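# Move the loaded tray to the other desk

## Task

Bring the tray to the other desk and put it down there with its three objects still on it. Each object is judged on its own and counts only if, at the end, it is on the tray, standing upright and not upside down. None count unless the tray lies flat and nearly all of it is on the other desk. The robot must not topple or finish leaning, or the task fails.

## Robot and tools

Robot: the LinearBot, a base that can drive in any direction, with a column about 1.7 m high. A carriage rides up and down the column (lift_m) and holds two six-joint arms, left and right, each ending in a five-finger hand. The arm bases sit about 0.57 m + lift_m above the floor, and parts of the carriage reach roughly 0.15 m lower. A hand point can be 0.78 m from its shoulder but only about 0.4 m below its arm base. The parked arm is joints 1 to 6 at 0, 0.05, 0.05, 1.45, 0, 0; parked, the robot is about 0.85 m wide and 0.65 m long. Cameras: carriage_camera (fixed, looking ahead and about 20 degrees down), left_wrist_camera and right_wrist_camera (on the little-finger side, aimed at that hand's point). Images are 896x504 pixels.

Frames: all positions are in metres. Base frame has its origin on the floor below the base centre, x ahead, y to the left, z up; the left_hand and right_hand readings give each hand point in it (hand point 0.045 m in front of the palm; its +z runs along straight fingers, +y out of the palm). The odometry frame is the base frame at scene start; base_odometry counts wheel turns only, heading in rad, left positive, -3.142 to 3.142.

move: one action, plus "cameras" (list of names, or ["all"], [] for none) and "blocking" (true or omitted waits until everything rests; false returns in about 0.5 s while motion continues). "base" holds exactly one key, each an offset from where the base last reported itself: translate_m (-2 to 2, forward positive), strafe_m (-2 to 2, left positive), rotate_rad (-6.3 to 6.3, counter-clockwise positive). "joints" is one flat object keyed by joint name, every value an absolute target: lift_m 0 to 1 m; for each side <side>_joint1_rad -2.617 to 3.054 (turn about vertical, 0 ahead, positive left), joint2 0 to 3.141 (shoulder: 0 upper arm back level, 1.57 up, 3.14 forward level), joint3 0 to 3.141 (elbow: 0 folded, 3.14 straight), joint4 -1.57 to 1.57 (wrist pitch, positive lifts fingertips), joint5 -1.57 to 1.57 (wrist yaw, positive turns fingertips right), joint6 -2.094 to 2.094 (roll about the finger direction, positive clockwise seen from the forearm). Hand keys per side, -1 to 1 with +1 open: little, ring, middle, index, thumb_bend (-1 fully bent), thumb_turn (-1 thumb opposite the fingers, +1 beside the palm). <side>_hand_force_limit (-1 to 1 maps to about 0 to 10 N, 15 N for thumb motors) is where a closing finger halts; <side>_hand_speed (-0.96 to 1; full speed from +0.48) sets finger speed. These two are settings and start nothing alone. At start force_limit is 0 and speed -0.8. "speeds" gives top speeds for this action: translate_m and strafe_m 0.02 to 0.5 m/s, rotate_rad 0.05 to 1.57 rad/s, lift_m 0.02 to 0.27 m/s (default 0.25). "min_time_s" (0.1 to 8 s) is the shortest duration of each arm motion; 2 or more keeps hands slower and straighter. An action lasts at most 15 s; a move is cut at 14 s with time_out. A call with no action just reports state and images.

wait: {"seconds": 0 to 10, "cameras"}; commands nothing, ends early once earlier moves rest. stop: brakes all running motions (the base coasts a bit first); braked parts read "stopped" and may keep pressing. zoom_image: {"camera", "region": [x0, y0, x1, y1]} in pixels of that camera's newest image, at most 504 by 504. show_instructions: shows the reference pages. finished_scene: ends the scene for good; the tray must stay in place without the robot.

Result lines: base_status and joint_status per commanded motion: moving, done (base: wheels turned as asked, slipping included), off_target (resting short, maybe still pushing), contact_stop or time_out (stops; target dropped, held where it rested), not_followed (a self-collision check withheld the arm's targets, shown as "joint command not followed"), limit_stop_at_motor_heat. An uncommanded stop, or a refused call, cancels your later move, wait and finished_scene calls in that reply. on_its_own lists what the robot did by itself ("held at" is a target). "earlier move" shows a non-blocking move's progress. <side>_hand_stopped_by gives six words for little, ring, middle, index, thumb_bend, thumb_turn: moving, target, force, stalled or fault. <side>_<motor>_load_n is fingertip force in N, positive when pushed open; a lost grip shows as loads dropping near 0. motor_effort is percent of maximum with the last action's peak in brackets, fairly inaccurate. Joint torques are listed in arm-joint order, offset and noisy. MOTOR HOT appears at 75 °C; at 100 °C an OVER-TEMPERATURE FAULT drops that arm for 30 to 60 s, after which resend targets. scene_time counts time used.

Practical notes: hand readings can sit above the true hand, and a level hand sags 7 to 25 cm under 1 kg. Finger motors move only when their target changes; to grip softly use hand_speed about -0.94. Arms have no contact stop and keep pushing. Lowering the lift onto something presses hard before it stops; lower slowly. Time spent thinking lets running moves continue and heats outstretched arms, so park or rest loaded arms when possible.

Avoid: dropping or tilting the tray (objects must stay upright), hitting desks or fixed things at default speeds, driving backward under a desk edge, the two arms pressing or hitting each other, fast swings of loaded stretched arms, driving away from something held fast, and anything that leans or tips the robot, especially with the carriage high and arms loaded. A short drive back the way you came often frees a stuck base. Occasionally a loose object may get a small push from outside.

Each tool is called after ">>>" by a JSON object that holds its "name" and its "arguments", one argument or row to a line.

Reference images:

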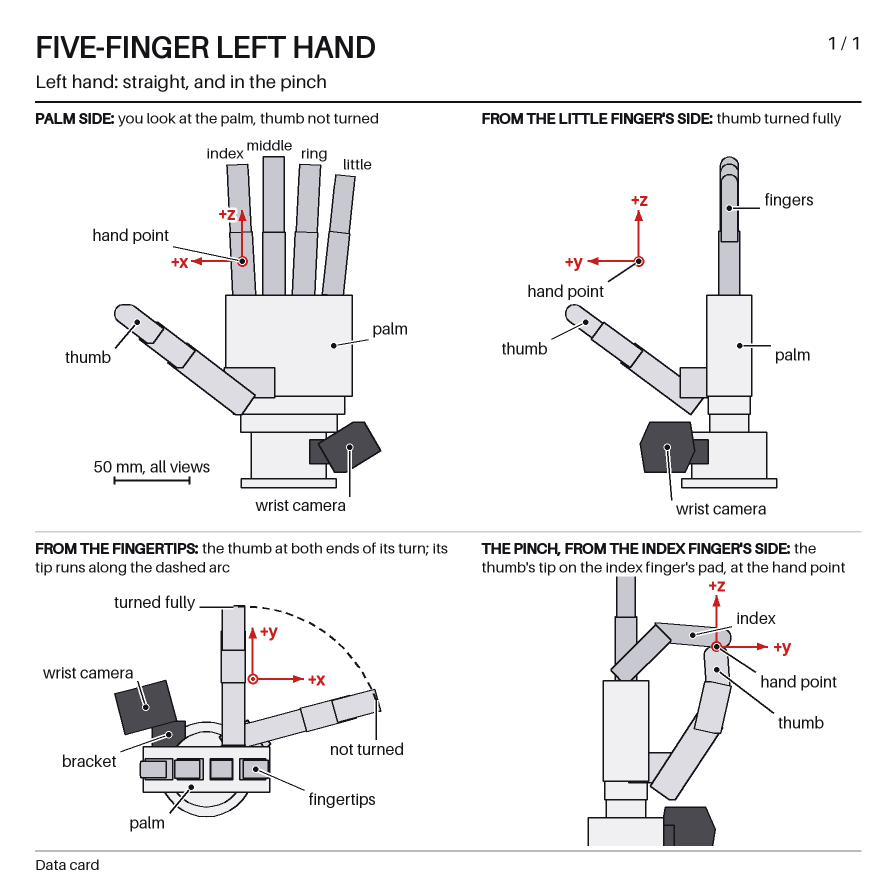

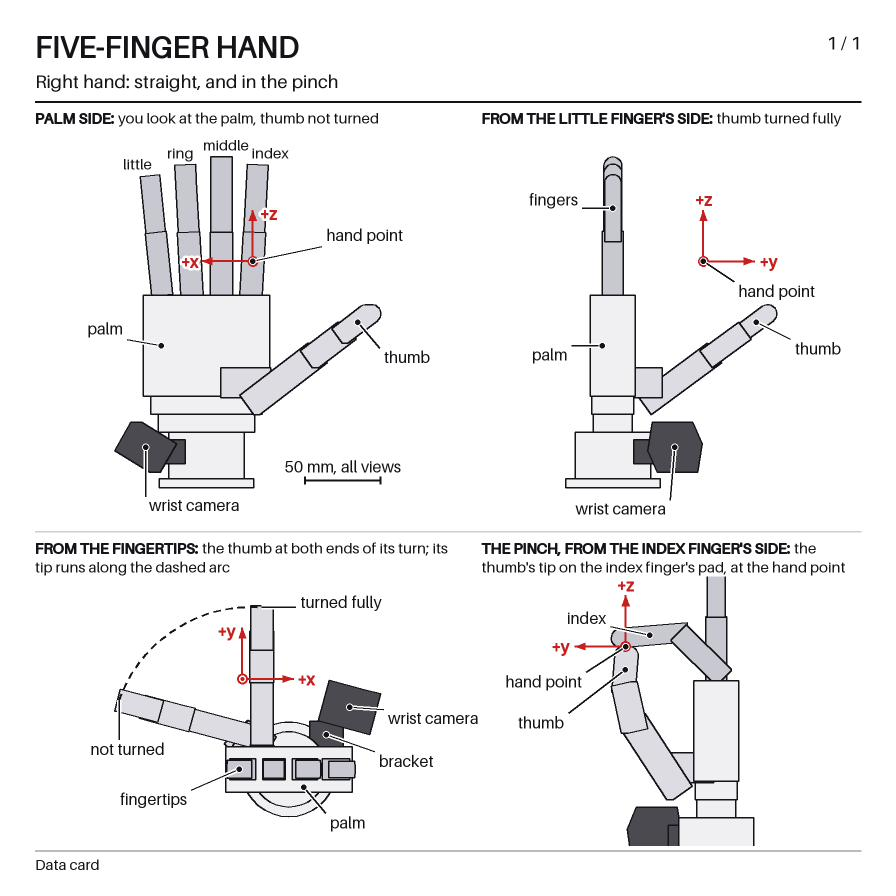

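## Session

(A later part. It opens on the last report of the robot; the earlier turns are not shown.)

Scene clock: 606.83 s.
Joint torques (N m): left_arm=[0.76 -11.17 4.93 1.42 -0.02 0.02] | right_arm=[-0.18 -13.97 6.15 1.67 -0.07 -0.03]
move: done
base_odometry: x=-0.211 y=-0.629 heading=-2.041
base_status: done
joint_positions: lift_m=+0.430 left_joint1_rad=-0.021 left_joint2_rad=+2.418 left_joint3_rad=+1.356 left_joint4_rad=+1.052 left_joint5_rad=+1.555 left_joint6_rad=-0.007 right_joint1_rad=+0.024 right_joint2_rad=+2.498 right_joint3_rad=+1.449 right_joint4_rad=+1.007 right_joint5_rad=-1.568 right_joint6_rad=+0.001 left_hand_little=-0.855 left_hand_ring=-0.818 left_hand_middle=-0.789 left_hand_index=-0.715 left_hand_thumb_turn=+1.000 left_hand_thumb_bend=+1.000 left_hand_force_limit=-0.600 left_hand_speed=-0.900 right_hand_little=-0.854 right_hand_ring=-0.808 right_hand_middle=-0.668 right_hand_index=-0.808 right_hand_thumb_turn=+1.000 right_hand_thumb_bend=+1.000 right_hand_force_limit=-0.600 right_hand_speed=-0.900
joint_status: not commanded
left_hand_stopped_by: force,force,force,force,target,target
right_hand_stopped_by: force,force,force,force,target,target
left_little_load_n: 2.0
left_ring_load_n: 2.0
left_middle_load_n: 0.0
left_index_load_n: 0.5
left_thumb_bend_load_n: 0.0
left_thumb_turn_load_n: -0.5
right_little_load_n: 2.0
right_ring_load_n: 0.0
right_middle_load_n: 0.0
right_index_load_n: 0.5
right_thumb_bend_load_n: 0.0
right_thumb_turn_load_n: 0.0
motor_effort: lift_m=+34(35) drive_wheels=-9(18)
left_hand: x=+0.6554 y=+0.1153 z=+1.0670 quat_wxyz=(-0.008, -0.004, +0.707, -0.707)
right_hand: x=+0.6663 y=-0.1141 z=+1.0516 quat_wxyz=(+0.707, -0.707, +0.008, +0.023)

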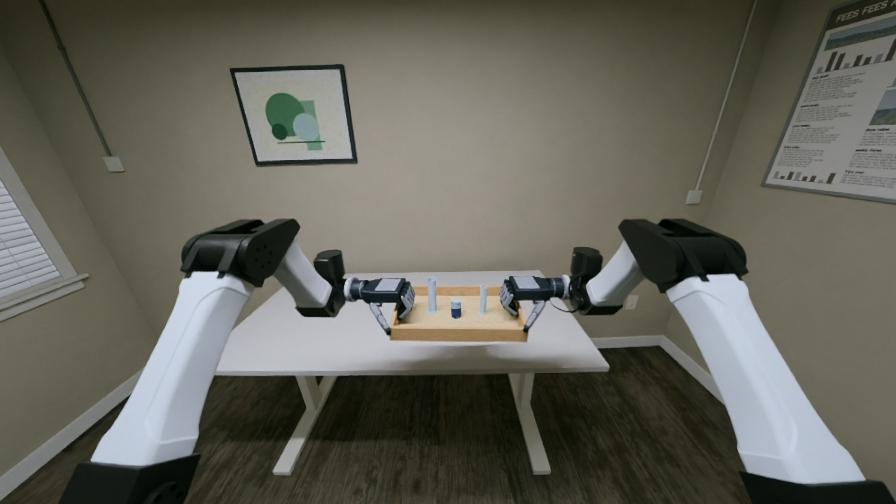

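>>> {"name": "move", "arguments": {
  "base": {"translate_m": 0.22},
  "speeds": {"translate_m": 0.1},
  "cameras": ["all"]
}}

>>> {"name": "zoom_image", "arguments": {
  "camera": "carriage_camera",
  "region": [200, 200, 704, 504]
}}

Scene clock: 629.67 s.
Joint torques (N m): left_arm=[0.96 -11.06 4.74 1.43 -0.03 -0.04] | right_arm=[-0.24 -13.93 6.19 1.66 -0.07 -0.03]
move: done
base_odometry: x=-0.311 y=-0.825 heading=-2.042
base_status: done
joint_positions: lift_m=+0.430 left_joint1_rad=-0.021 left_joint2_rad=+2.418 left_joint3_rad=+1.356 left_joint4_rad=+1.052 left_joint5_rad=+1.556 left_joint6_rad=-0.007 right_joint1_rad=+0.025 right_joint2_rad=+2.498 right_joint3_rad=+1.449 right_joint4_rad=+1.007 right_joint5_rad=-1.569 right_joint6_rad=+0.001 left_hand_little=-0.855 left_hand_ring=-0.818 left_hand_middle=-0.789 left_hand_index=-0.715 left_hand_thumb_turn=+1.000 left_hand_thumb_bend=+1.000 left_hand_force_limit=-0.600 left_hand_speed=-0.900 right_hand_little=-0.854 right_hand_ring=-0.808 right_hand_middle=-0.668 right_hand_index=-0.808 right_hand_thumb_turn=+1.000 right_hand_thumb_bend=+1.000 right_hand_force_limit=-0.600 right_hand_speed=-0.900
joint_status: not commanded
left_hand_stopped_by: force,force,force,force,target,target
right_hand_stopped_by: force,force,force,force,target,target
left_little_load_n: 1.5
left_ring_load_n: 2.0
left_middle_load_n: 0.0
left_index_load_n: 0.0
left_thumb_bend_load_n: 0.0
left_thumb_turn_load_n: 0.0
right_little_load_n: 1.5
right_ring_load_n: 0.5
right_middle_load_n: 0.0
right_index_load_n: 0.5
right_thumb_bend_load_n: -0.5
right_thumb_turn_load_n: 0.0
motor_effort: lift_m=+35(36) drive_wheels=-7(17)
left_hand: x=+0.6552 y=+0.1153 z=+1.0670 quat_wxyz=(-0.008, -0.004, +0.707, -0.707)
right_hand: x=+0.6660 y=-0.1138 z=+1.0516 quat_wxyz=(+0.707, -0.707, +0.007, +0.023)
pictures: carriage_camera, left_wrist_camera, right_wrist_camera

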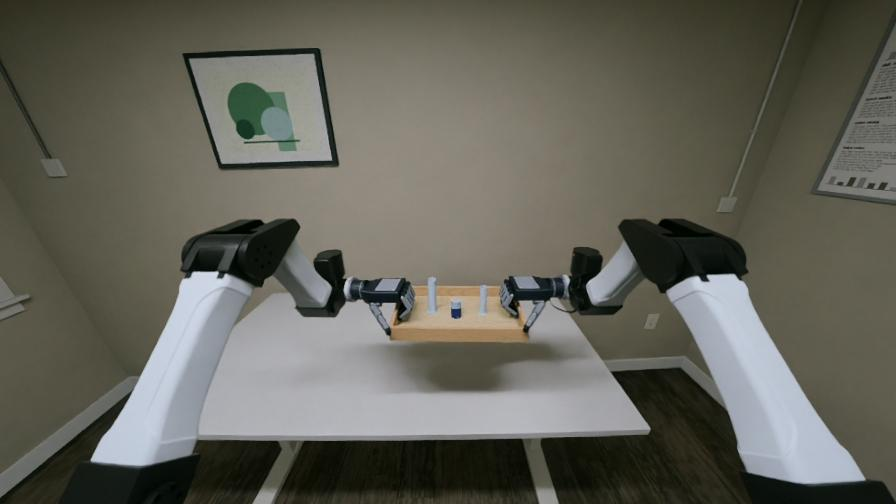

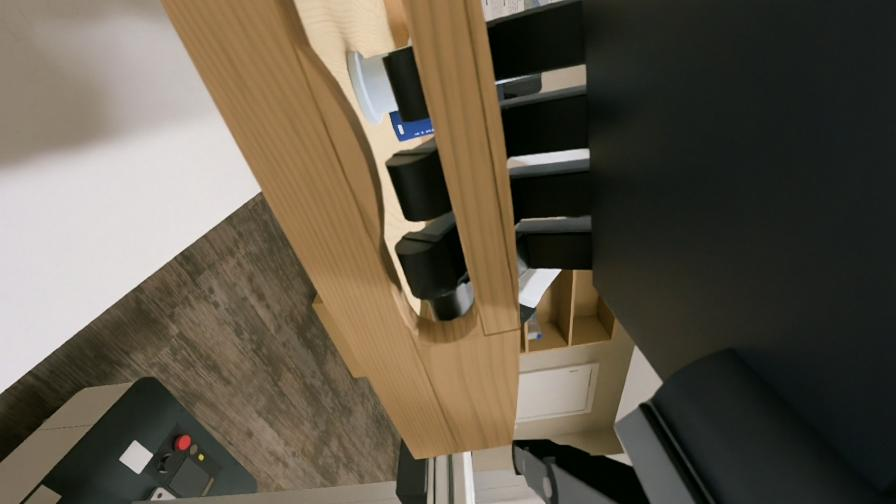

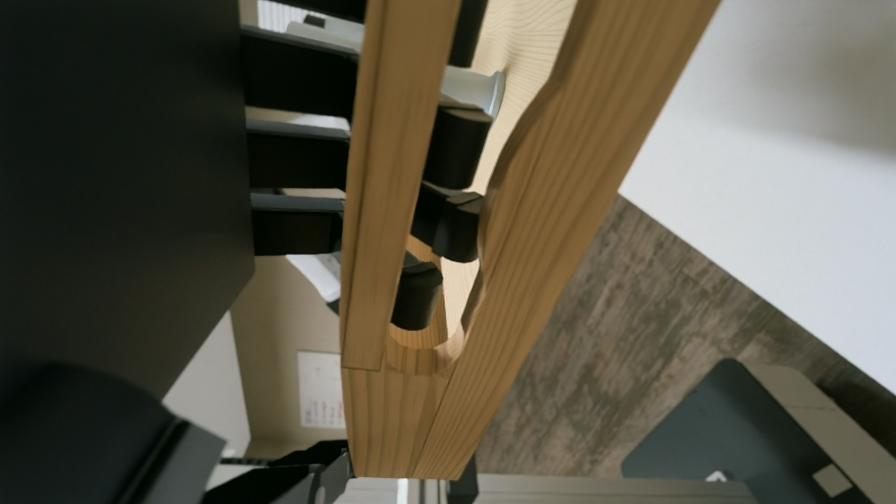

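Scaled by 1.000.

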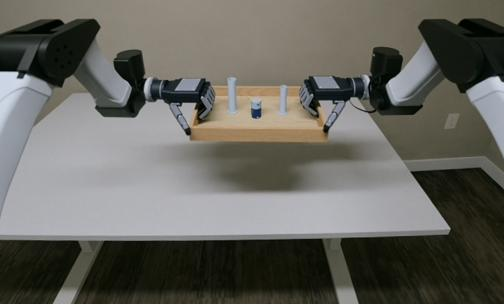

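>>> {"name": "move", "arguments": {
  "base": {"translate_m": 0.13},
  "speeds": {"translate_m": 0.08}
}}

>>> {"name": "move", "arguments": {
  "joints": {"lift_m": 0.24},
  "speeds": {"lift_m": 0.06},
  "cameras": ["carriage_camera"]
}}

>>> {"name": "zoom_image", "arguments": {
  "camera": "carriage_camera",
  "region": [200, 200, 704, 504]
}}

Scene clock: 637.17 s.
Joint torques (N m): left_arm=[0.77 -11.11 4.74 1.45 -0.03 0] | right_arm=[-0.25 -13.96 6.27 1.67 -0.08 -0.04]
move: done
base_odometry: x=-0.370 y=-0.941 heading=-2.043
base_status: done
joint_positions: lift_m=+0.430 left_joint1_rad=-0.021 left_joint2_rad=+2.418 left_joint3_rad=+1.356 left_joint4_rad=+1.052 left_joint5_rad=+1.558 left_joint6_rad=-0.007 right_joint1_rad=+0.025 right_joint2_rad=+2.498 right_joint3_rad=+1.449 right_joint4_rad=+1.007 right_joint5_rad=-1.569 right_joint6_rad=+0.001 left_hand_little=-0.855 left_hand_ring=-0.818 left_hand_middle=-0.789 left_hand_index=-0.715 left_hand_thumb_turn=+1.000 left_hand_thumb_bend=+1.000 left_hand_force_limit=-0.600 left_hand_speed=-0.900 right_hand_little=-0.854 right_hand_ring=-0.808 right_hand_middle=-0.668 right_hand_index=-0.808 right_hand_thumb_turn=+1.000 right_hand_thumb_bend=+1.000 right_hand_force_limit=-0.600 right_hand_speed=-0.900
joint_status: not commanded
left_hand_stopped_by: force,force,force,force,target,target
right_hand_stopped_by: force,force,force,force,target,target
left_little_load_n: 1.5
left_ring_load_n: 1.5
left_middle_load_n: 0.0
left_index_load_n: 0.5
left_thumb_bend_load_n: 0.0
left_thumb_turn_load_n: -0.5
right_little_load_n: 1.5
right_ring_load_n: 1.0
right_middle_load_n: 0.0
right_index_load_n: 0.5
right_thumb_bend_load_n: 0.0
right_thumb_turn_load_n: 0.0
motor_effort: lift_m=+34(36) drive_wheels=-7(16)
left_hand: x=+0.6549 y=+0.1153 z=+1.0670 quat_wxyz=(-0.009, -0.003, +0.707, -0.707)
right_hand: x=+0.6659 y=-0.1136 z=+1.0516 quat_wxyz=(+0.707, -0.707, +0.007, +0.024)
pictures: none

Scene clock: 640.67 s.
Joint torques (N m): left_arm=[0.85 -11.02 4.68 1.46 0 0.02] | right_arm=[-0.23 -14.23 6.17 1.7 -0.07 -0.03]
move: done
base_odometry: x=-0.370 y=-0.941 heading=-2.043
base_status: not commanded
joint_positions: lift_m=+0.240 left_joint1_rad=-0.021 left_joint2_rad=+2.418 left_joint3_rad=+1.354 left_joint4_rad=+1.050 left_joint5_rad=+1.558 left_joint6_rad=-0.007 right_joint1_rad=+0.025 right_joint2_rad=+2.501 right_joint3_rad=+1.449 right_joint4_rad=+1.005 right_joint5_rad=-1.569 right_joint6_rad=+0.001 left_hand_little=-0.855 left_hand_ring=-0.818 left_hand_middle=-0.789 left_hand_index=-0.715 left_hand_thumb_turn=+1.000 left_hand_thumb_bend=+1.000 left_hand_force_limit=-0.600 left_hand_speed=-0.900 right_hand_little=-0.854 right_hand_ring=-0.808 right_hand_middle=-0.668 right_hand_index=-0.808 right_hand_thumb_turn=+1.000 right_hand_thumb_bend=+1.000 right_hand_force_limit=-0.600 right_hand_speed=-0.900
joint_status: all done
left_hand_stopped_by: force,force,force,force,target,target
right_hand_stopped_by: force,force,force,force,target,target
left_little_load_n: 1.5
left_ring_load_n: 2.0
left_middle_load_n: 0.0
left_index_load_n: 0.5
left_thumb_bend_load_n: 0.0
left_thumb_turn_load_n: -0.5
right_little_load_n: 1.5
right_ring_load_n: 1.0
right_middle_load_n: 0.0
right_index_load_n: 0.5
right_thumb_bend_load_n: 0.0
right_thumb_turn_load_n: 0.0
motor_effort: lift_m=+36(36) drive_wheels=-8(11)
left_hand: x=+0.6543 y=+0.1154 z=+0.8764 quat_wxyz=(-0.010, -0.005, +0.707, -0.707)
right_hand: x=+0.6655 y=-0.1136 z=+0.8602 quat_wxyz=(+0.707, -0.707, +0.009, +0.025)

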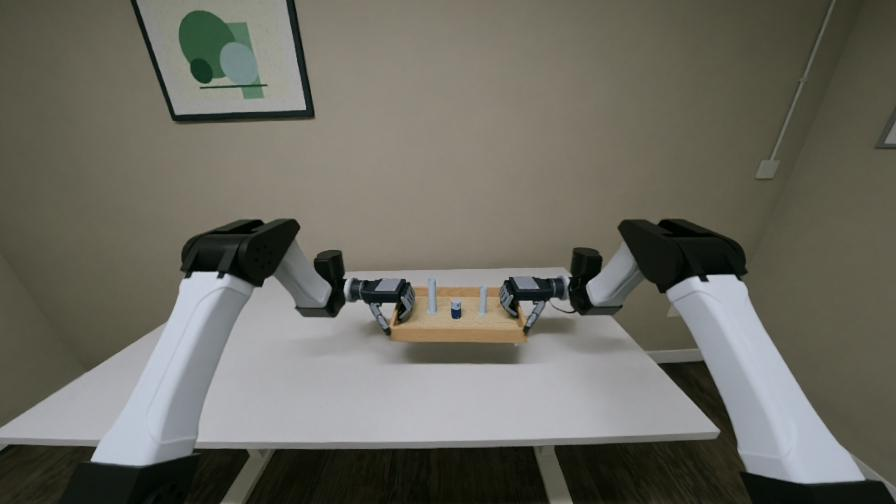

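Scaled by 1.000.

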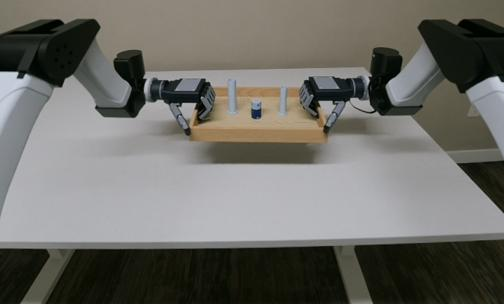

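>>> {"name": "move", "arguments": {
  "joints": {"lift_m": 0.16},
  "speeds": {"lift_m": 0.04},
  "cameras": ["carriage_camera"]
}}

>>> {"name": "zoom_image", "arguments": {
  "camera": "carriage_camera",
  "region": [330, 240, 580, 380]
}}

Scene clock: 648.63 s.
Joint torques (N m): left_arm=[0.85 -11.18 4.86 1.45 -0.01 -0.02] | right_arm=[-0.16 -14.31 6.17 1.69 -0.08 -0.04]
move: done
base_odometry: x=-0.370 y=-0.941 heading=-2.043
base_status: not commanded
joint_positions: lift_m=+0.160 left_joint1_rad=-0.021 left_joint2_rad=+2.418 left_joint3_rad=+1.354 left_joint4_rad=+1.049 left_joint5_rad=+1.558 left_joint6_rad=-0.007 right_joint1_rad=+0.025 right_joint2_rad=+2.502 right_joint3_rad=+1.449 right_joint4_rad=+1.005 right_joint5_rad=-1.569 right_joint6_rad=+0.001 left_hand_little=-0.855 left_hand_ring=-0.818 left_hand_middle=-0.789 left_hand_index=-0.715 left_hand_thumb_turn=+1.000 left_hand_thumb_bend=+1.000 left_hand_force_limit=-0.600 left_hand_speed=-0.900 right_hand_little=-0.854 right_hand_ring=-0.808 right_hand_middle=-0.668 right_hand_index=-0.808 right_hand_thumb_turn=+1.000 right_hand_thumb_bend=+1.000 right_hand_force_limit=-0.600 right_hand_speed=-0.900
joint_status: all done
left_hand_stopped_by: force,force,force,force,target,target
right_hand_stopped_by: force,force,force,force,target,target
left_little_load_n: 1.5
left_ring_load_n: 2.0
left_middle_load_n: 0.0
left_index_load_n: 1.0
left_thumb_bend_load_n: 0.0
left_thumb_turn_load_n: 0.0
right_little_load_n: 1.5
right_ring_load_n: 1.0
right_middle_load_n: 0.0
right_index_load_n: 0.5
right_thumb_bend_load_n: 0.0
right_thumb_turn_load_n: 0.0
motor_effort: lift_m=+35(36) drive_wheels=+6(11)
left_hand: x=+0.6542 y=+0.1154 z=+0.7964 quat_wxyz=(-0.011, -0.005, +0.707, -0.707)
right_hand: x=+0.6654 y=-0.1136 z=+0.7799 quat_wxyz=(+0.707, -0.707, +0.009, +0.026)

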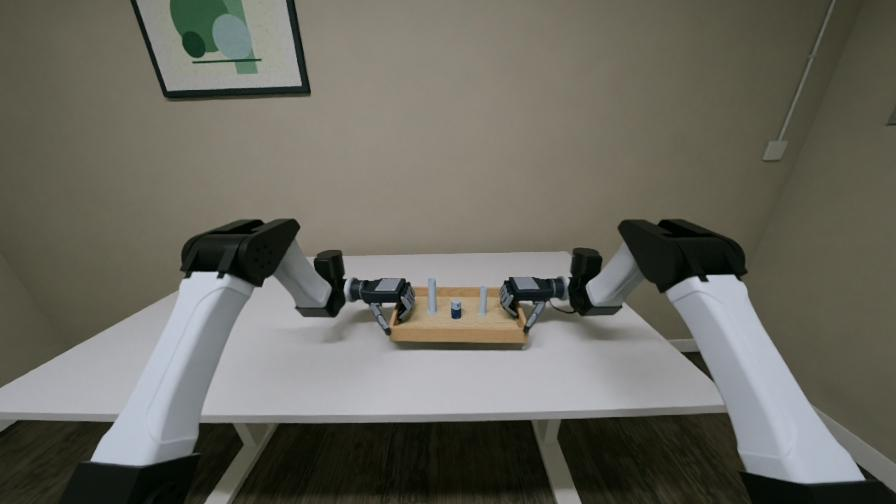

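Scaled by 2.016 from the camera's image (finer frame: 1280x720).

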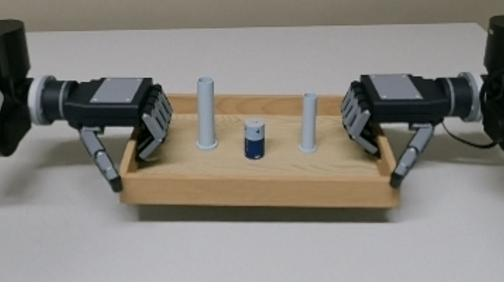

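>>> {"name": "move", "arguments": {
  "joints": {"lift_m": 0.145},
  "speeds": {"lift_m": 0.02},
  "cameras": ["carriage_camera"]
}}

>>> {"name": "zoom_image", "arguments": {
  "camera": "carriage_camera",
  "region": [330, 240, 580, 380]
}}

Scene clock: 651.83 s.
Joint torques (N m): left_arm=[0.84 -11.28 4.98 1.51 -0.02 -0.01] | right_arm=[-0.27 -14.34 6.26 1.68 -0.06 -0.02]
move: done
base_odometry: x=-0.370 y=-0.941 heading=-2.043
base_status: not commanded
joint_positions: lift_m=+0.145 left_joint1_rad=-0.021 left_joint2_rad=+2.418 left_joint3_rad=+1.354 left_joint4_rad=+1.048 left_joint5_rad=+1.558 left_joint6_rad=-0.007 right_joint1_rad=+0.025 right_joint2_rad=+2.502 right_joint3_rad=+1.449 right_joint4_rad=+1.005 right_joint5_rad=-1.569 right_joint6_rad=+0.001 left_hand_little=-0.855 left_hand_ring=-0.818 left_hand_middle=-0.789 left_hand_index=-0.715 left_hand_thumb_turn=+1.000 left_hand_thumb_bend=+1.000 left_hand_force_limit=-0.600 left_hand_speed=-0.900 right_hand_little=-0.854 right_hand_ring=-0.808 right_hand_middle=-0.668 right_hand_index=-0.808 right_hand_thumb_turn=+1.000 right_hand_thumb_bend=+1.000 right_hand_force_limit=-0.600 right_hand_speed=-0.900
joint_status: all done
left_hand_stopped_by: force,force,force,force,target,target
right_hand_stopped_by: force,force,force,force,target,target
left_little_load_n: 1.5
left_ring_load_n: 2.0
left_middle_load_n: 0.0
left_index_load_n: 0.5
left_thumb_bend_load_n: 0.5
left_thumb_turn_load_n: 0.0
right_little_load_n: 1.5
right_ring_load_n: 1.0
right_middle_load_n: 0.0
right_index_load_n: 0.5
right_thumb_bend_load_n: 0.0
right_thumb_turn_load_n: 0.0
motor_effort: lift_m=+35(35) drive_wheels=+5(10)
left_hand: x=+0.6542 y=+0.1154 z=+0.7814 quat_wxyz=(-0.011, -0.005, +0.707, -0.707)
right_hand: x=+0.6654 y=-0.1136 z=+0.7649 quat_wxyz=(+0.707, -0.707, +0.009, +0.026)

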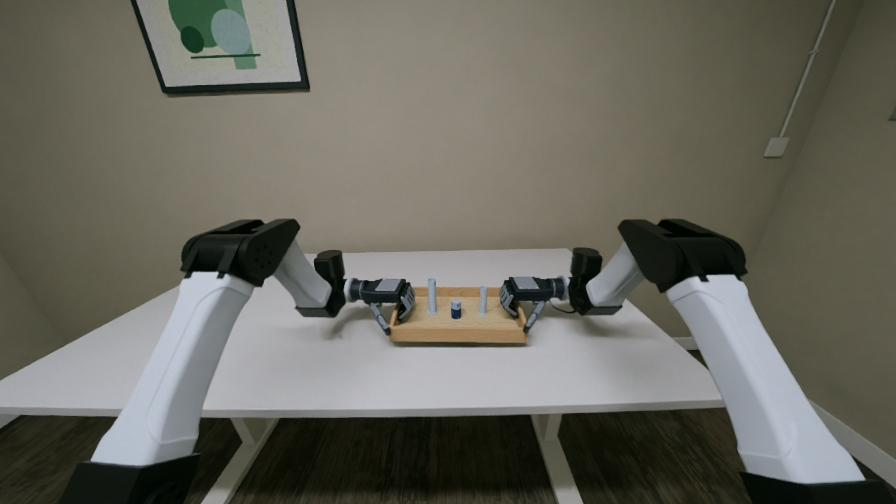

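Scaled by 2.016 from the camera's image (finer frame: 1280x720).

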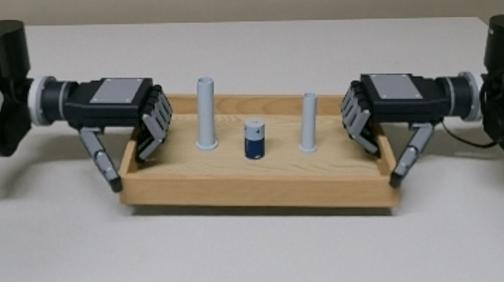

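>>> {"name": "move", "arguments": {
  "joints": {"lift_m": 0.135},
  "speeds": {"lift_m": 0.02},
  "cameras": ["carriage_camera"]
}}

>>> {"name": "zoom_image", "arguments": {
  "camera": "carriage_camera",
  "region": [330, 240, 580, 380]
}}

Scene clock: 657.47 s.
Joint torques (N m): left_arm=[0.95 -11.14 4.92 1.46 0 -0.01] | right_arm=[-0.27 -14.42 6.2 1.71 -0.07 -0.03]
move: done
base_odometry: x=-0.370 y=-0.941 heading=-2.043
base_status: not commanded
joint_positions: lift_m=+0.135 left_joint1_rad=-0.021 left_joint2_rad=+2.418 left_joint3_rad=+1.354 left_joint4_rad=+1.048 left_joint5_rad=+1.558 left_joint6_rad=-0.007 right_joint1_rad=+0.025 right_joint2_rad=+2.502 right_joint3_rad=+1.449 right_joint4_rad=+1.006 right_joint5_rad=-1.569 right_joint6_rad=+0.001 left_hand_little=-0.855 left_hand_ring=-0.818 left_hand_middle=-0.789 left_hand_index=-0.715 left_hand_thumb_turn=+1.000 left_hand_thumb_bend=+1.000 left_hand_force_limit=-0.600 left_hand_speed=-0.900 right_hand_little=-0.854 right_hand_ring=-0.808 right_hand_middle=-0.668 right_hand_index=-0.808 right_hand_thumb_turn=+1.000 right_hand_thumb_bend=+1.000 right_hand_force_limit=-0.600 right_hand_speed=-0.900
joint_status: all done
left_hand_stopped_by: force,force,force,force,target,target
right_hand_stopped_by: force,force,force,force,target,target
left_little_load_n: 1.5
left_ring_load_n: 2.0
left_middle_load_n: 0.0
left_index_load_n: 0.5
left_thumb_bend_load_n: 0.0
left_thumb_turn_load_n: 0.0
right_little_load_n: 1.5
right_ring_load_n: 1.0
right_middle_load_n: 0.0
right_index_load_n: 0.5
right_thumb_bend_load_n: 0.0
right_thumb_turn_load_n: 0.0
motor_effort: lift_m=+33(35) drive_wheels=+7(11)
left_hand: x=+0.6542 y=+0.1154 z=+0.7715 quat_wxyz=(-0.011, -0.005, +0.707, -0.707)
right_hand: x=+0.6655 y=-0.1136 z=+0.7550 quat_wxyz=(+0.707, -0.707, +0.009, +0.025)

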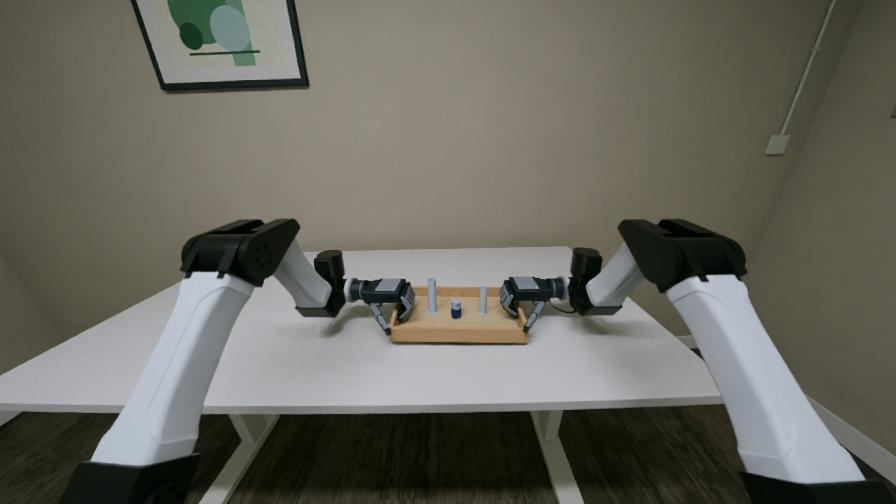

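Scaled by 2.016 from the camera's image (finer frame: 1280x720).

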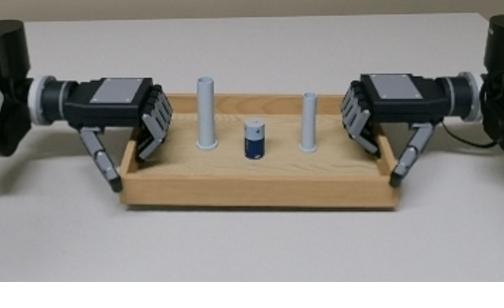

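>>> {"name": "move", "arguments": {
  "joints": {"lift_m": 0.13},
  "speeds": {"lift_m": 0.02},
  "cameras": ["carriage_camera"]
}}

>>> {"name": "zoom_image", "arguments": {
  "camera": "carriage_camera",
  "region": [380, 270, 540, 360]
}}

Scene clock: 660.80 s.
Joint torques (N m): left_arm=[0.94 -11.26 4.93 1.49 -0.01 -0.02] | right_arm=[-0.25 -14.3 6.19 1.65 -0.07 -0.03]
move: done
base_odometry: x=-0.370 y=-0.941 heading=-2.043
base_status: not commanded
joint_positions: lift_m=+0.130 left_joint1_rad=-0.021 left_joint2_rad=+2.418 left_joint3_rad=+1.354 left_joint4_rad=+1.048 left_joint5_rad=+1.558 left_joint6_rad=-0.007 right_joint1_rad=+0.025 right_joint2_rad=+2.502 right_joint3_rad=+1.449 right_joint4_rad=+1.009 right_joint5_rad=-1.569 right_joint6_rad=+0.001 left_hand_little=-0.855 left_hand_ring=-0.818 left_hand_middle=-0.789 left_hand_index=-0.715 left_hand_thumb_turn=+1.000 left_hand_thumb_bend=+1.000 left_hand_force_limit=-0.600 left_hand_speed=-0.900 right_hand_little=-0.854 right_hand_ring=-0.808 right_hand_middle=-0.668 right_hand_index=-0.808 right_hand_thumb_turn=+1.000 right_hand_thumb_bend=+1.000 right_hand_force_limit=-0.600 right_hand_speed=-0.900
joint_status: all done
left_hand_stopped_by: force,force,force,force,target,target
right_hand_stopped_by: force,force,force,force,target,target
left_little_load_n: 0.5
left_ring_load_n: 2.0
left_middle_load_n: 0.0
left_index_load_n: 0.5
left_thumb_bend_load_n: 0.0
left_thumb_turn_load_n: -0.5
right_little_load_n: 0.5
right_ring_load_n: 0.0
right_middle_load_n: 0.0
right_index_load_n: 1.5
right_thumb_bend_load_n: 0.0
right_thumb_turn_load_n: -0.5
motor_effort: lift_m=+33(35) drive_wheels=+7(9)
left_hand: x=+0.6542 y=+0.1154 z=+0.7664 quat_wxyz=(-0.011, -0.005, +0.707, -0.707)
right_hand: x=+0.6657 y=-0.1136 z=+0.7501 quat_wxyz=(+0.707, -0.707, +0.008, +0.024)

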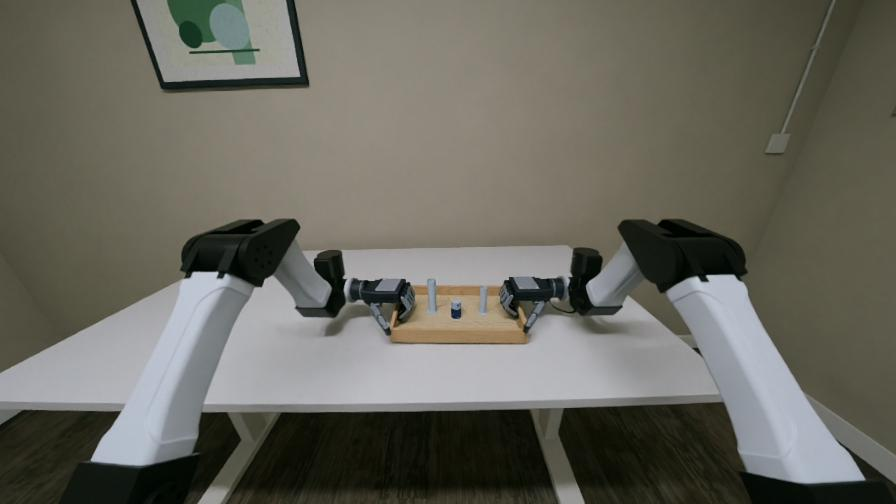

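Scaled by 3.150 from the camera's image (finer frame: 1280x720).

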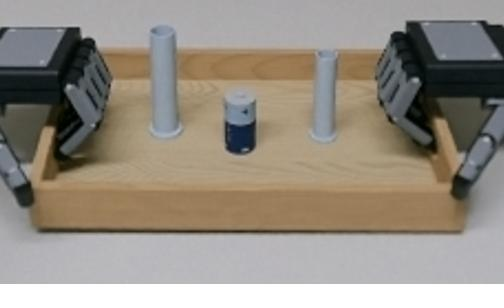

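>>> {"name": "move", "arguments": {
  "joints": {"lift_m": 0.126},
  "speeds": {"lift_m": 0.02},
  "cameras": ["all"]
}}

Scene clock: 664.00 s.
Joint torques (N m): left_arm=[0.75 -11.1 5.15 1.46 0 -0.01] | right_arm=[-0.29 -14.34 6.22 1.61 -0.06 -0.03]
move: done
base_odometry: x=-0.370 y=-0.941 heading=-2.043
base_status: not commanded
joint_positions: lift_m=+0.126 left_joint1_rad=-0.021 left_joint2_rad=+2.418 left_joint3_rad=+1.354 left_joint4_rad=+1.048 left_joint5_rad=+1.558 left_joint6_rad=-0.007 right_joint1_rad=+0.025 right_joint2_rad=+2.502 right_joint3_rad=+1.449 right_joint4_rad=+1.011 right_joint5_rad=-1.569 right_joint6_rad=+0.001 left_hand_little=-0.855 left_hand_ring=-0.818 left_hand_middle=-0.789 left_hand_index=-0.715 left_hand_thumb_turn=+1.000 left_hand_thumb_bend=+1.000 left_hand_force_limit=-0.600 left_hand_speed=-0.900 right_hand_little=-0.854 right_hand_ring=-0.808 right_hand_middle=-0.668 right_hand_index=-0.808 right_hand_thumb_turn=+1.000 right_hand_thumb_bend=+1.000 right_hand_force_limit=-0.600 right_hand_speed=-0.900
joint_status: all done
left_hand_stopped_by: force,force,force,force,target,target
right_hand_stopped_by: force,force,force,force,target,target
left_little_load_n: 0.0
left_ring_load_n: 1.0
left_middle_load_n: 0.5
left_index_load_n: 0.5
left_thumb_bend_load_n: 0.5
left_thumb_turn_load_n: 0.0
right_little_load_n: 0.0
right_ring_load_n: 0.0
right_middle_load_n: 0.0
right_index_load_n: 1.0
right_thumb_bend_load_n: 0.0
right_thumb_turn_load_n: 0.0
motor_effort: lift_m=+34(34) drive_wheels=+8(9)
left_hand: x=+0.6542 y=+0.1154 z=+0.7625 quat_wxyz=(-0.011, -0.005, +0.707, -0.707)
right_hand: x=+0.6659 y=-0.1138 z=+0.7462 quat_wxyz=(+0.707, -0.707, +0.007, +0.023)
pictures: carriage_camera, left_wrist_camera, right_wrist_camera

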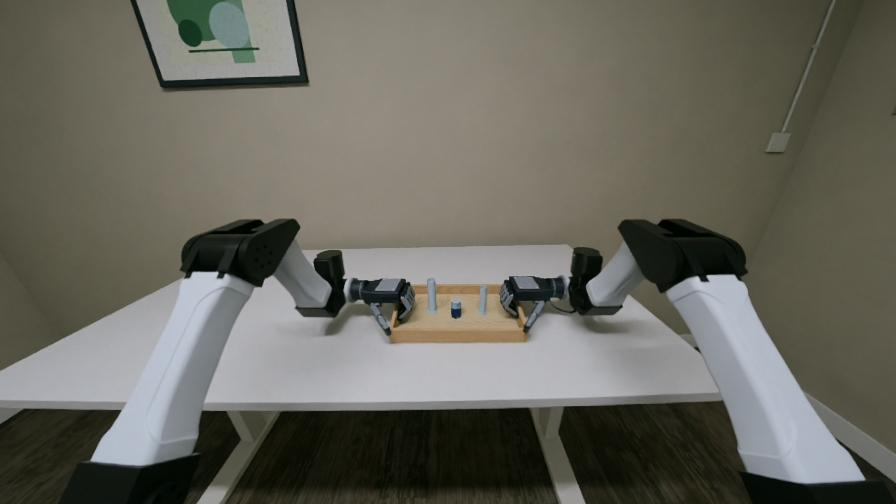

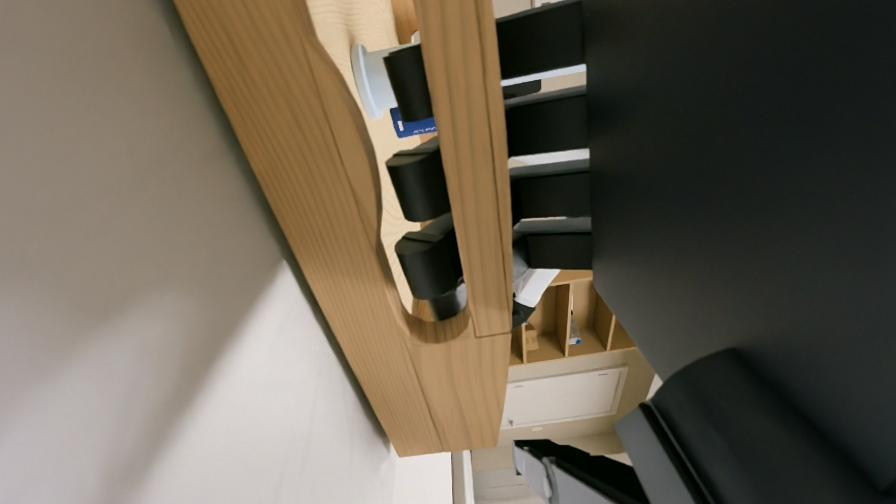

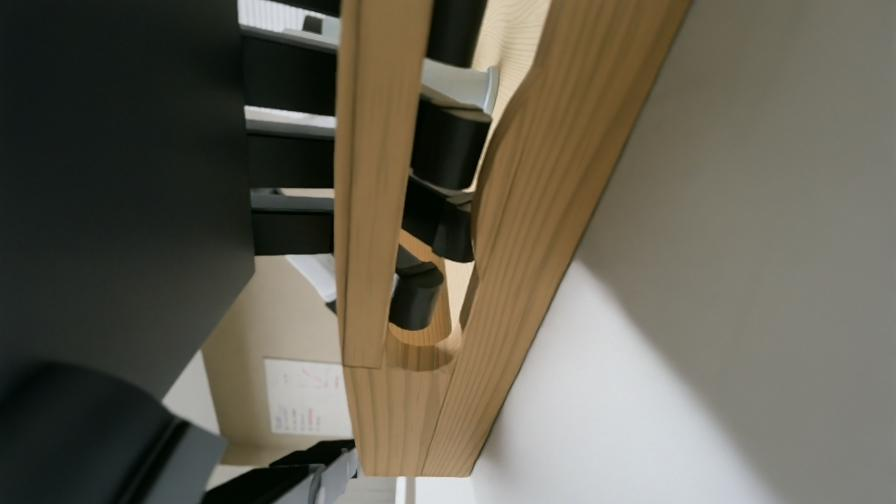

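>>> {"name": "move", "arguments": {
  "joints": {"lift_m": 0.124},
  "speeds": {"lift_m": 0.02},
  "cameras": []
}}

>>> {"name": "move", "arguments": {
  "joints": {"left_hand_little": -0.65, "left_hand_ring": -0.65, "left_hand_middle": -0.6, "left_hand_index": -0.55, "right_hand_little": -0.65, "right_hand_ring": -0.65, "right_hand_middle": -0.5, "right_hand_index": -0.6},
  "cameras": ["all"]
}}

Scene clock: 673.57 s.
Joint torques (N m): left_arm=[1.01 -11.19 4.96 1.49 -0.05 -0.02] | right_arm=[-0.25 -14.35 6.19 1.48 -0.05 -0.03]
move: done
base_odometry: x=-0.370 y=-0.941 heading=-2.043
base_status: not commanded
joint_positions: lift_m=+0.124 left_joint1_rad=-0.021 left_joint2_rad=+2.418 left_joint3_rad=+1.354 left_joint4_rad=+1.048 left_joint5_rad=+1.558 left_joint6_rad=-0.007 right_joint1_rad=+0.025 right_joint2_rad=+2.502 right_joint3_rad=+1.449 right_joint4_rad=+1.021 right_joint5_rad=-1.569 right_joint6_rad=+0.001 left_hand_little=-0.855 left_hand_ring=-0.818 left_hand_middle=-0.789 left_hand_index=-0.716 left_hand_thumb_turn=+1.000 left_hand_thumb_bend=+1.000 left_hand_force_limit=-0.600 left_hand_speed=-0.900 right_hand_little=-0.854 right_hand_ring=-0.808 right_hand_middle=-0.668 right_hand_index=-0.808 right_hand_thumb_turn=+1.000 right_hand_thumb_bend=+1.000 right_hand_force_limit=-0.600 right_hand_speed=-0.900
joint_status: all done
left_hand_stopped_by: force,force,force,force,target,target
right_hand_stopped_by: force,force,force,force,target,target
left_little_load_n: 0.0
left_ring_load_n: 1.0
left_middle_load_n: 1.0
left_index_load_n: 0.0
left_thumb_bend_load_n: 0.0
left_thumb_turn_load_n: -0.5
right_little_load_n: 0.0
right_ring_load_n: 0.0
right_middle_load_n: 0.0
right_index_load_n: 0.0
right_thumb_bend_load_n: 0.0
right_thumb_turn_load_n: 0.0
motor_effort: lift_m=+33(35) drive_wheels=+7(9)
left_hand: x=+0.6542 y=+0.1154 z=+0.7605 quat_wxyz=(-0.011, -0.005, +0.707, -0.707)
right_hand: x=+0.6665 y=-0.1138 z=+0.7447 quat_wxyz=(+0.707, -0.707, +0.003, +0.020)

Scene clock: 674.80 s.
Joint torques (N m): left_arm=[0.94 -11.1 4.78 1.43 -0.01 -0.03] | right_arm=[0.01 -14.34 6.23 1.41 -0.05 -0.03]
move: done
base_odometry: x=-0.370 y=-0.941 heading=-2.043
base_status: not commanded
joint_positions: lift_m=+0.124 left_joint1_rad=-0.021 left_joint2_rad=+2.418 left_joint3_rad=+1.354 left_joint4_rad=+1.049 left_joint5_rad=+1.558 left_joint6_rad=-0.007 right_joint1_rad=+0.022 right_joint2_rad=+2.502 right_joint3_rad=+1.449 right_joint4_rad=+1.027 right_joint5_rad=-1.570 right_joint6_rad=+0.001 left_hand_little=-0.650 left_hand_ring=-0.650 left_hand_middle=-0.600 left_hand_index=-0.550 left_hand_thumb_turn=+1.000 left_hand_thumb_bend=+1.000 left_hand_force_limit=-0.600 left_hand_speed=-0.900 right_hand_little=-0.650 right_hand_ring=-0.650 right_hand_middle=-0.500 right_hand_index=-0.600 right_hand_thumb_turn=+1.000 right_hand_thumb_bend=+1.000 right_hand_force_limit=-0.600 right_hand_speed=-0.900
joint_status: all done
left_hand_stopped_by: target,target,target,target,target,target
right_hand_stopped_by: target,target,target,target,target,target
left_little_load_n: 0.0
left_ring_load_n: 0.0
left_middle_load_n: 0.0
left_index_load_n: 0.0
left_thumb_bend_load_n: 0.0
left_thumb_turn_load_n: -0.5
right_little_load_n: 0.0
right_ring_load_n: 0.0
right_middle_load_n: 0.0
right_index_load_n: 0.0
right_thumb_bend_load_n: 0.0
right_thumb_turn_load_n: 0.0
motor_effort: lift_m=+33(35) drive_wheels=+8(9)
left_hand: x=+0.6542 y=+0.1154 z=+0.7605 quat_wxyz=(-0.011, -0.005, +0.707, -0.707)
right_hand: x=+0.6674 y=-0.1151 z=+0.7449 quat_wxyz=(+0.707, -0.707, +0.002, +0.017)
pictures: carriage_camera, left_wrist_camera, right_wrist_camera

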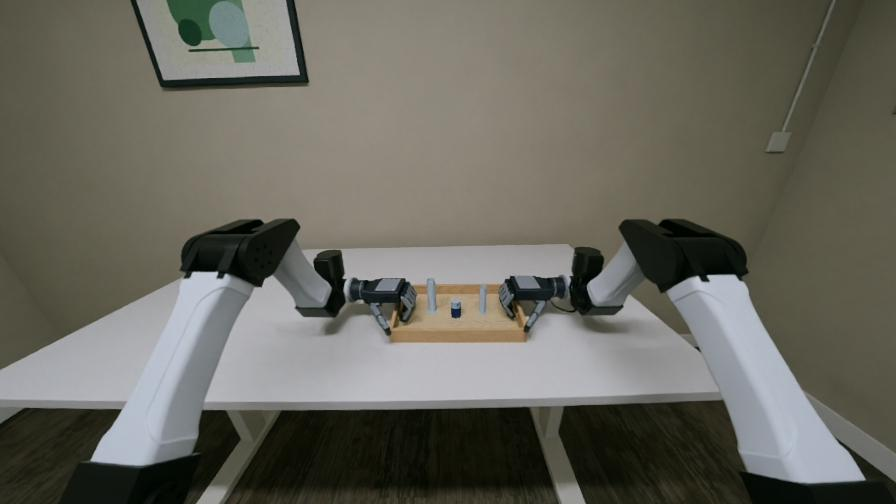

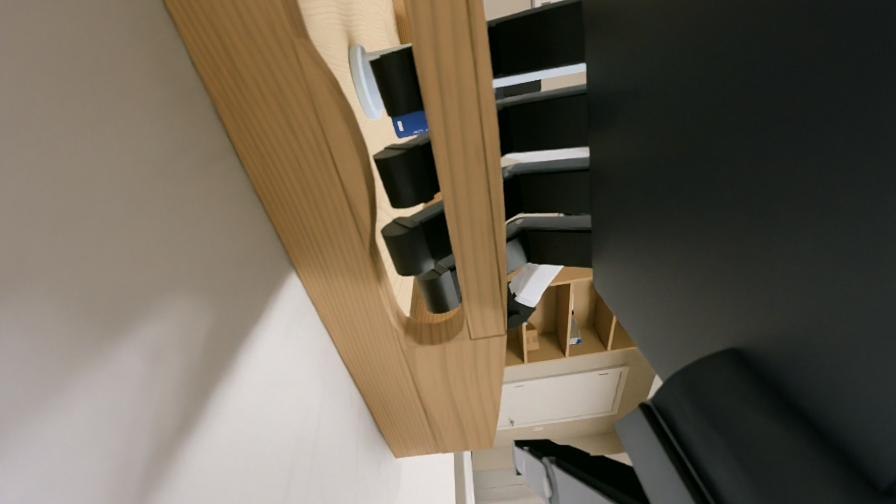

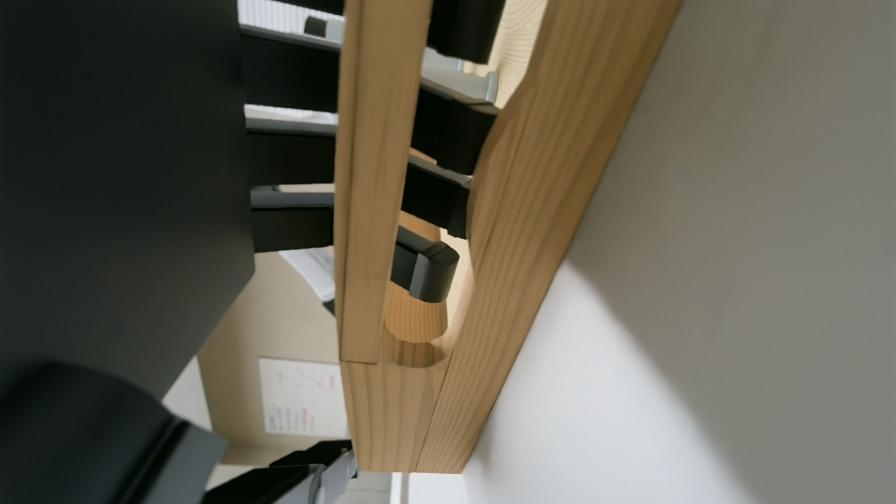

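>>> {"name": "move", "arguments": {
  "joints": {"left_hand_little": -0.3, "left_hand_ring": -0.3, "left_hand_middle": -0.3, "left_hand_index": -0.25, "right_hand_little": -0.3, "right_hand_ring": -0.3, "right_hand_middle": -0.25, "right_hand_index": -0.3},
  "cameras": ["all"]
}}

>>> {"name": "zoom_image", "arguments": {
  "camera": "carriage_camera",
  "region": [380, 270, 540, 360]
}}

Scene clock: 679.53 s.
Joint torques (N m): left_arm=[0.88 -11.17 4.98 1.45 -0.05 -0.01] | right_arm=[0.01 -14.35 6.2 1.41 -0.05 -0.02]
move: done
base_odometry: x=-0.370 y=-0.941 heading=-2.043
base_status: not commanded
joint_positions: lift_m=+0.124 left_joint1_rad=-0.021 left_joint2_rad=+2.418 left_joint3_rad=+1.354 left_joint4_rad=+1.049 left_joint5_rad=+1.558 left_joint6_rad=-0.007 right_joint1_rad=+0.022 right_joint2_rad=+2.502 right_joint3_rad=+1.449 right_joint4_rad=+1.027 right_joint5_rad=-1.570 right_joint6_rad=+0.001 left_hand_little=-0.300 left_hand_ring=-0.300 left_hand_middle=-0.300 left_hand_index=-0.250 left_hand_thumb_turn=+1.000 left_hand_thumb_bend=+1.000 left_hand_force_limit=-0.600 left_hand_speed=-0.900 right_hand_little=-0.300 right_hand_ring=-0.300 right_hand_middle=-0.250 right_hand_index=-0.300 right_hand_thumb_turn=+1.000 right_hand_thumb_bend=+1.000 right_hand_force_limit=-0.600 right_hand_speed=-0.900
joint_status: all done
left_hand_stopped_by: target,target,target,target,target,target
right_hand_stopped_by: target,target,target,target,target,target
left_little_load_n: 0.0
left_ring_load_n: 0.0
left_middle_load_n: 0.0
left_index_load_n: -0.5
left_thumb_bend_load_n: 0.0
left_thumb_turn_load_n: -0.5
right_little_load_n: 0.0
right_ring_load_n: 0.0
right_middle_load_n: 0.0
right_index_load_n: 0.0
right_thumb_bend_load_n: 0.0
right_thumb_turn_load_n: 0.0
motor_effort: lift_m=+34(34) drive_wheels=+9(10)
left_hand: x=+0.6542 y=+0.1154 z=+0.7605 quat_wxyz=(-0.011, -0.005, +0.707, -0.707)
right_hand: x=+0.6674 y=-0.1151 z=+0.7449 quat_wxyz=(+0.707, -0.707, +0.002, +0.017)
pictures: carriage_camera, left_wrist_camera, right_wrist_camera

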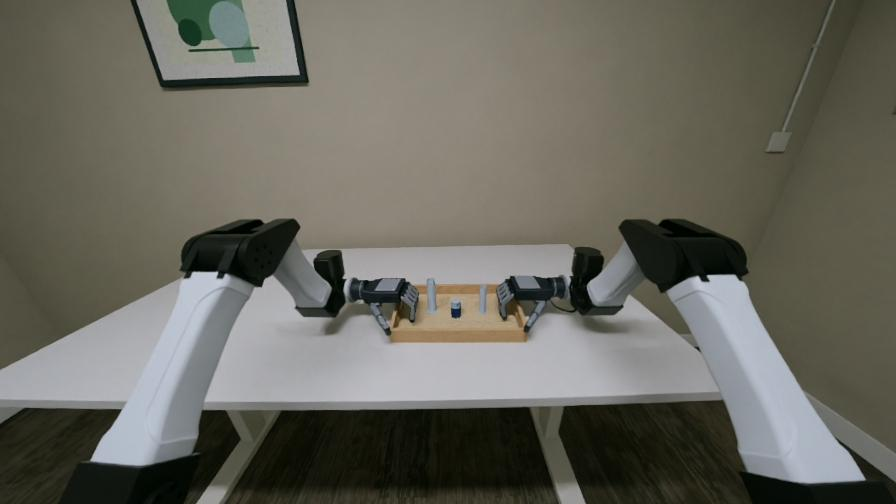

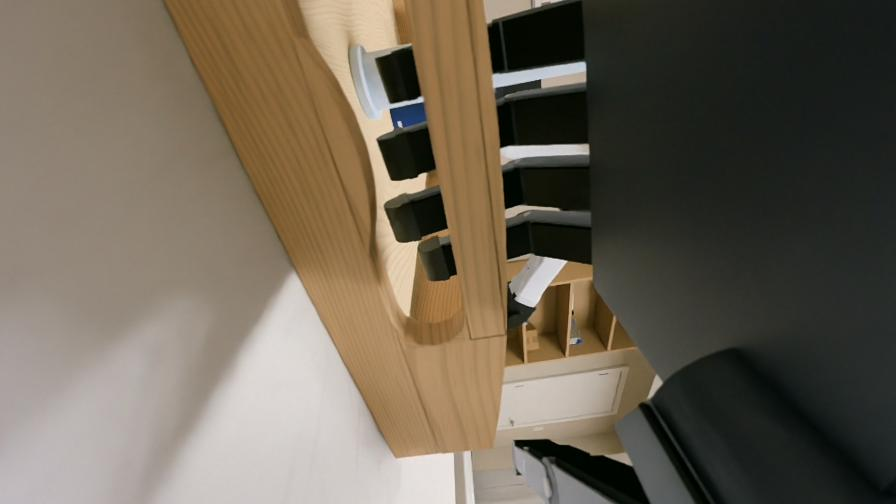

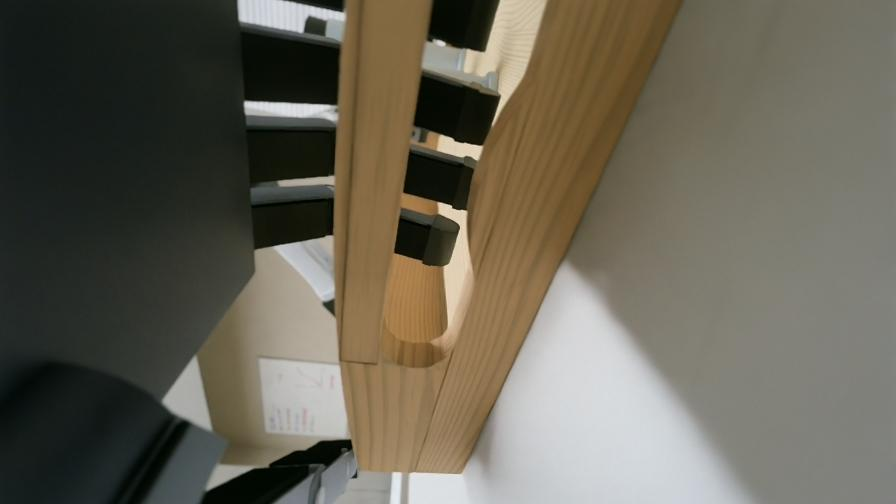

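Scaled by 3.150 from the camera's image (finer frame: 1280x720).

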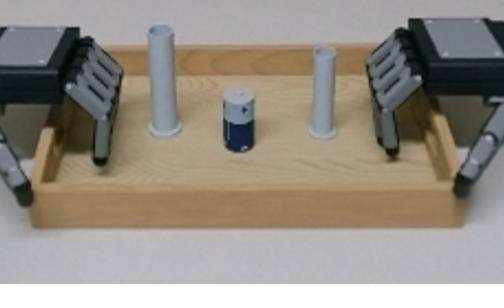

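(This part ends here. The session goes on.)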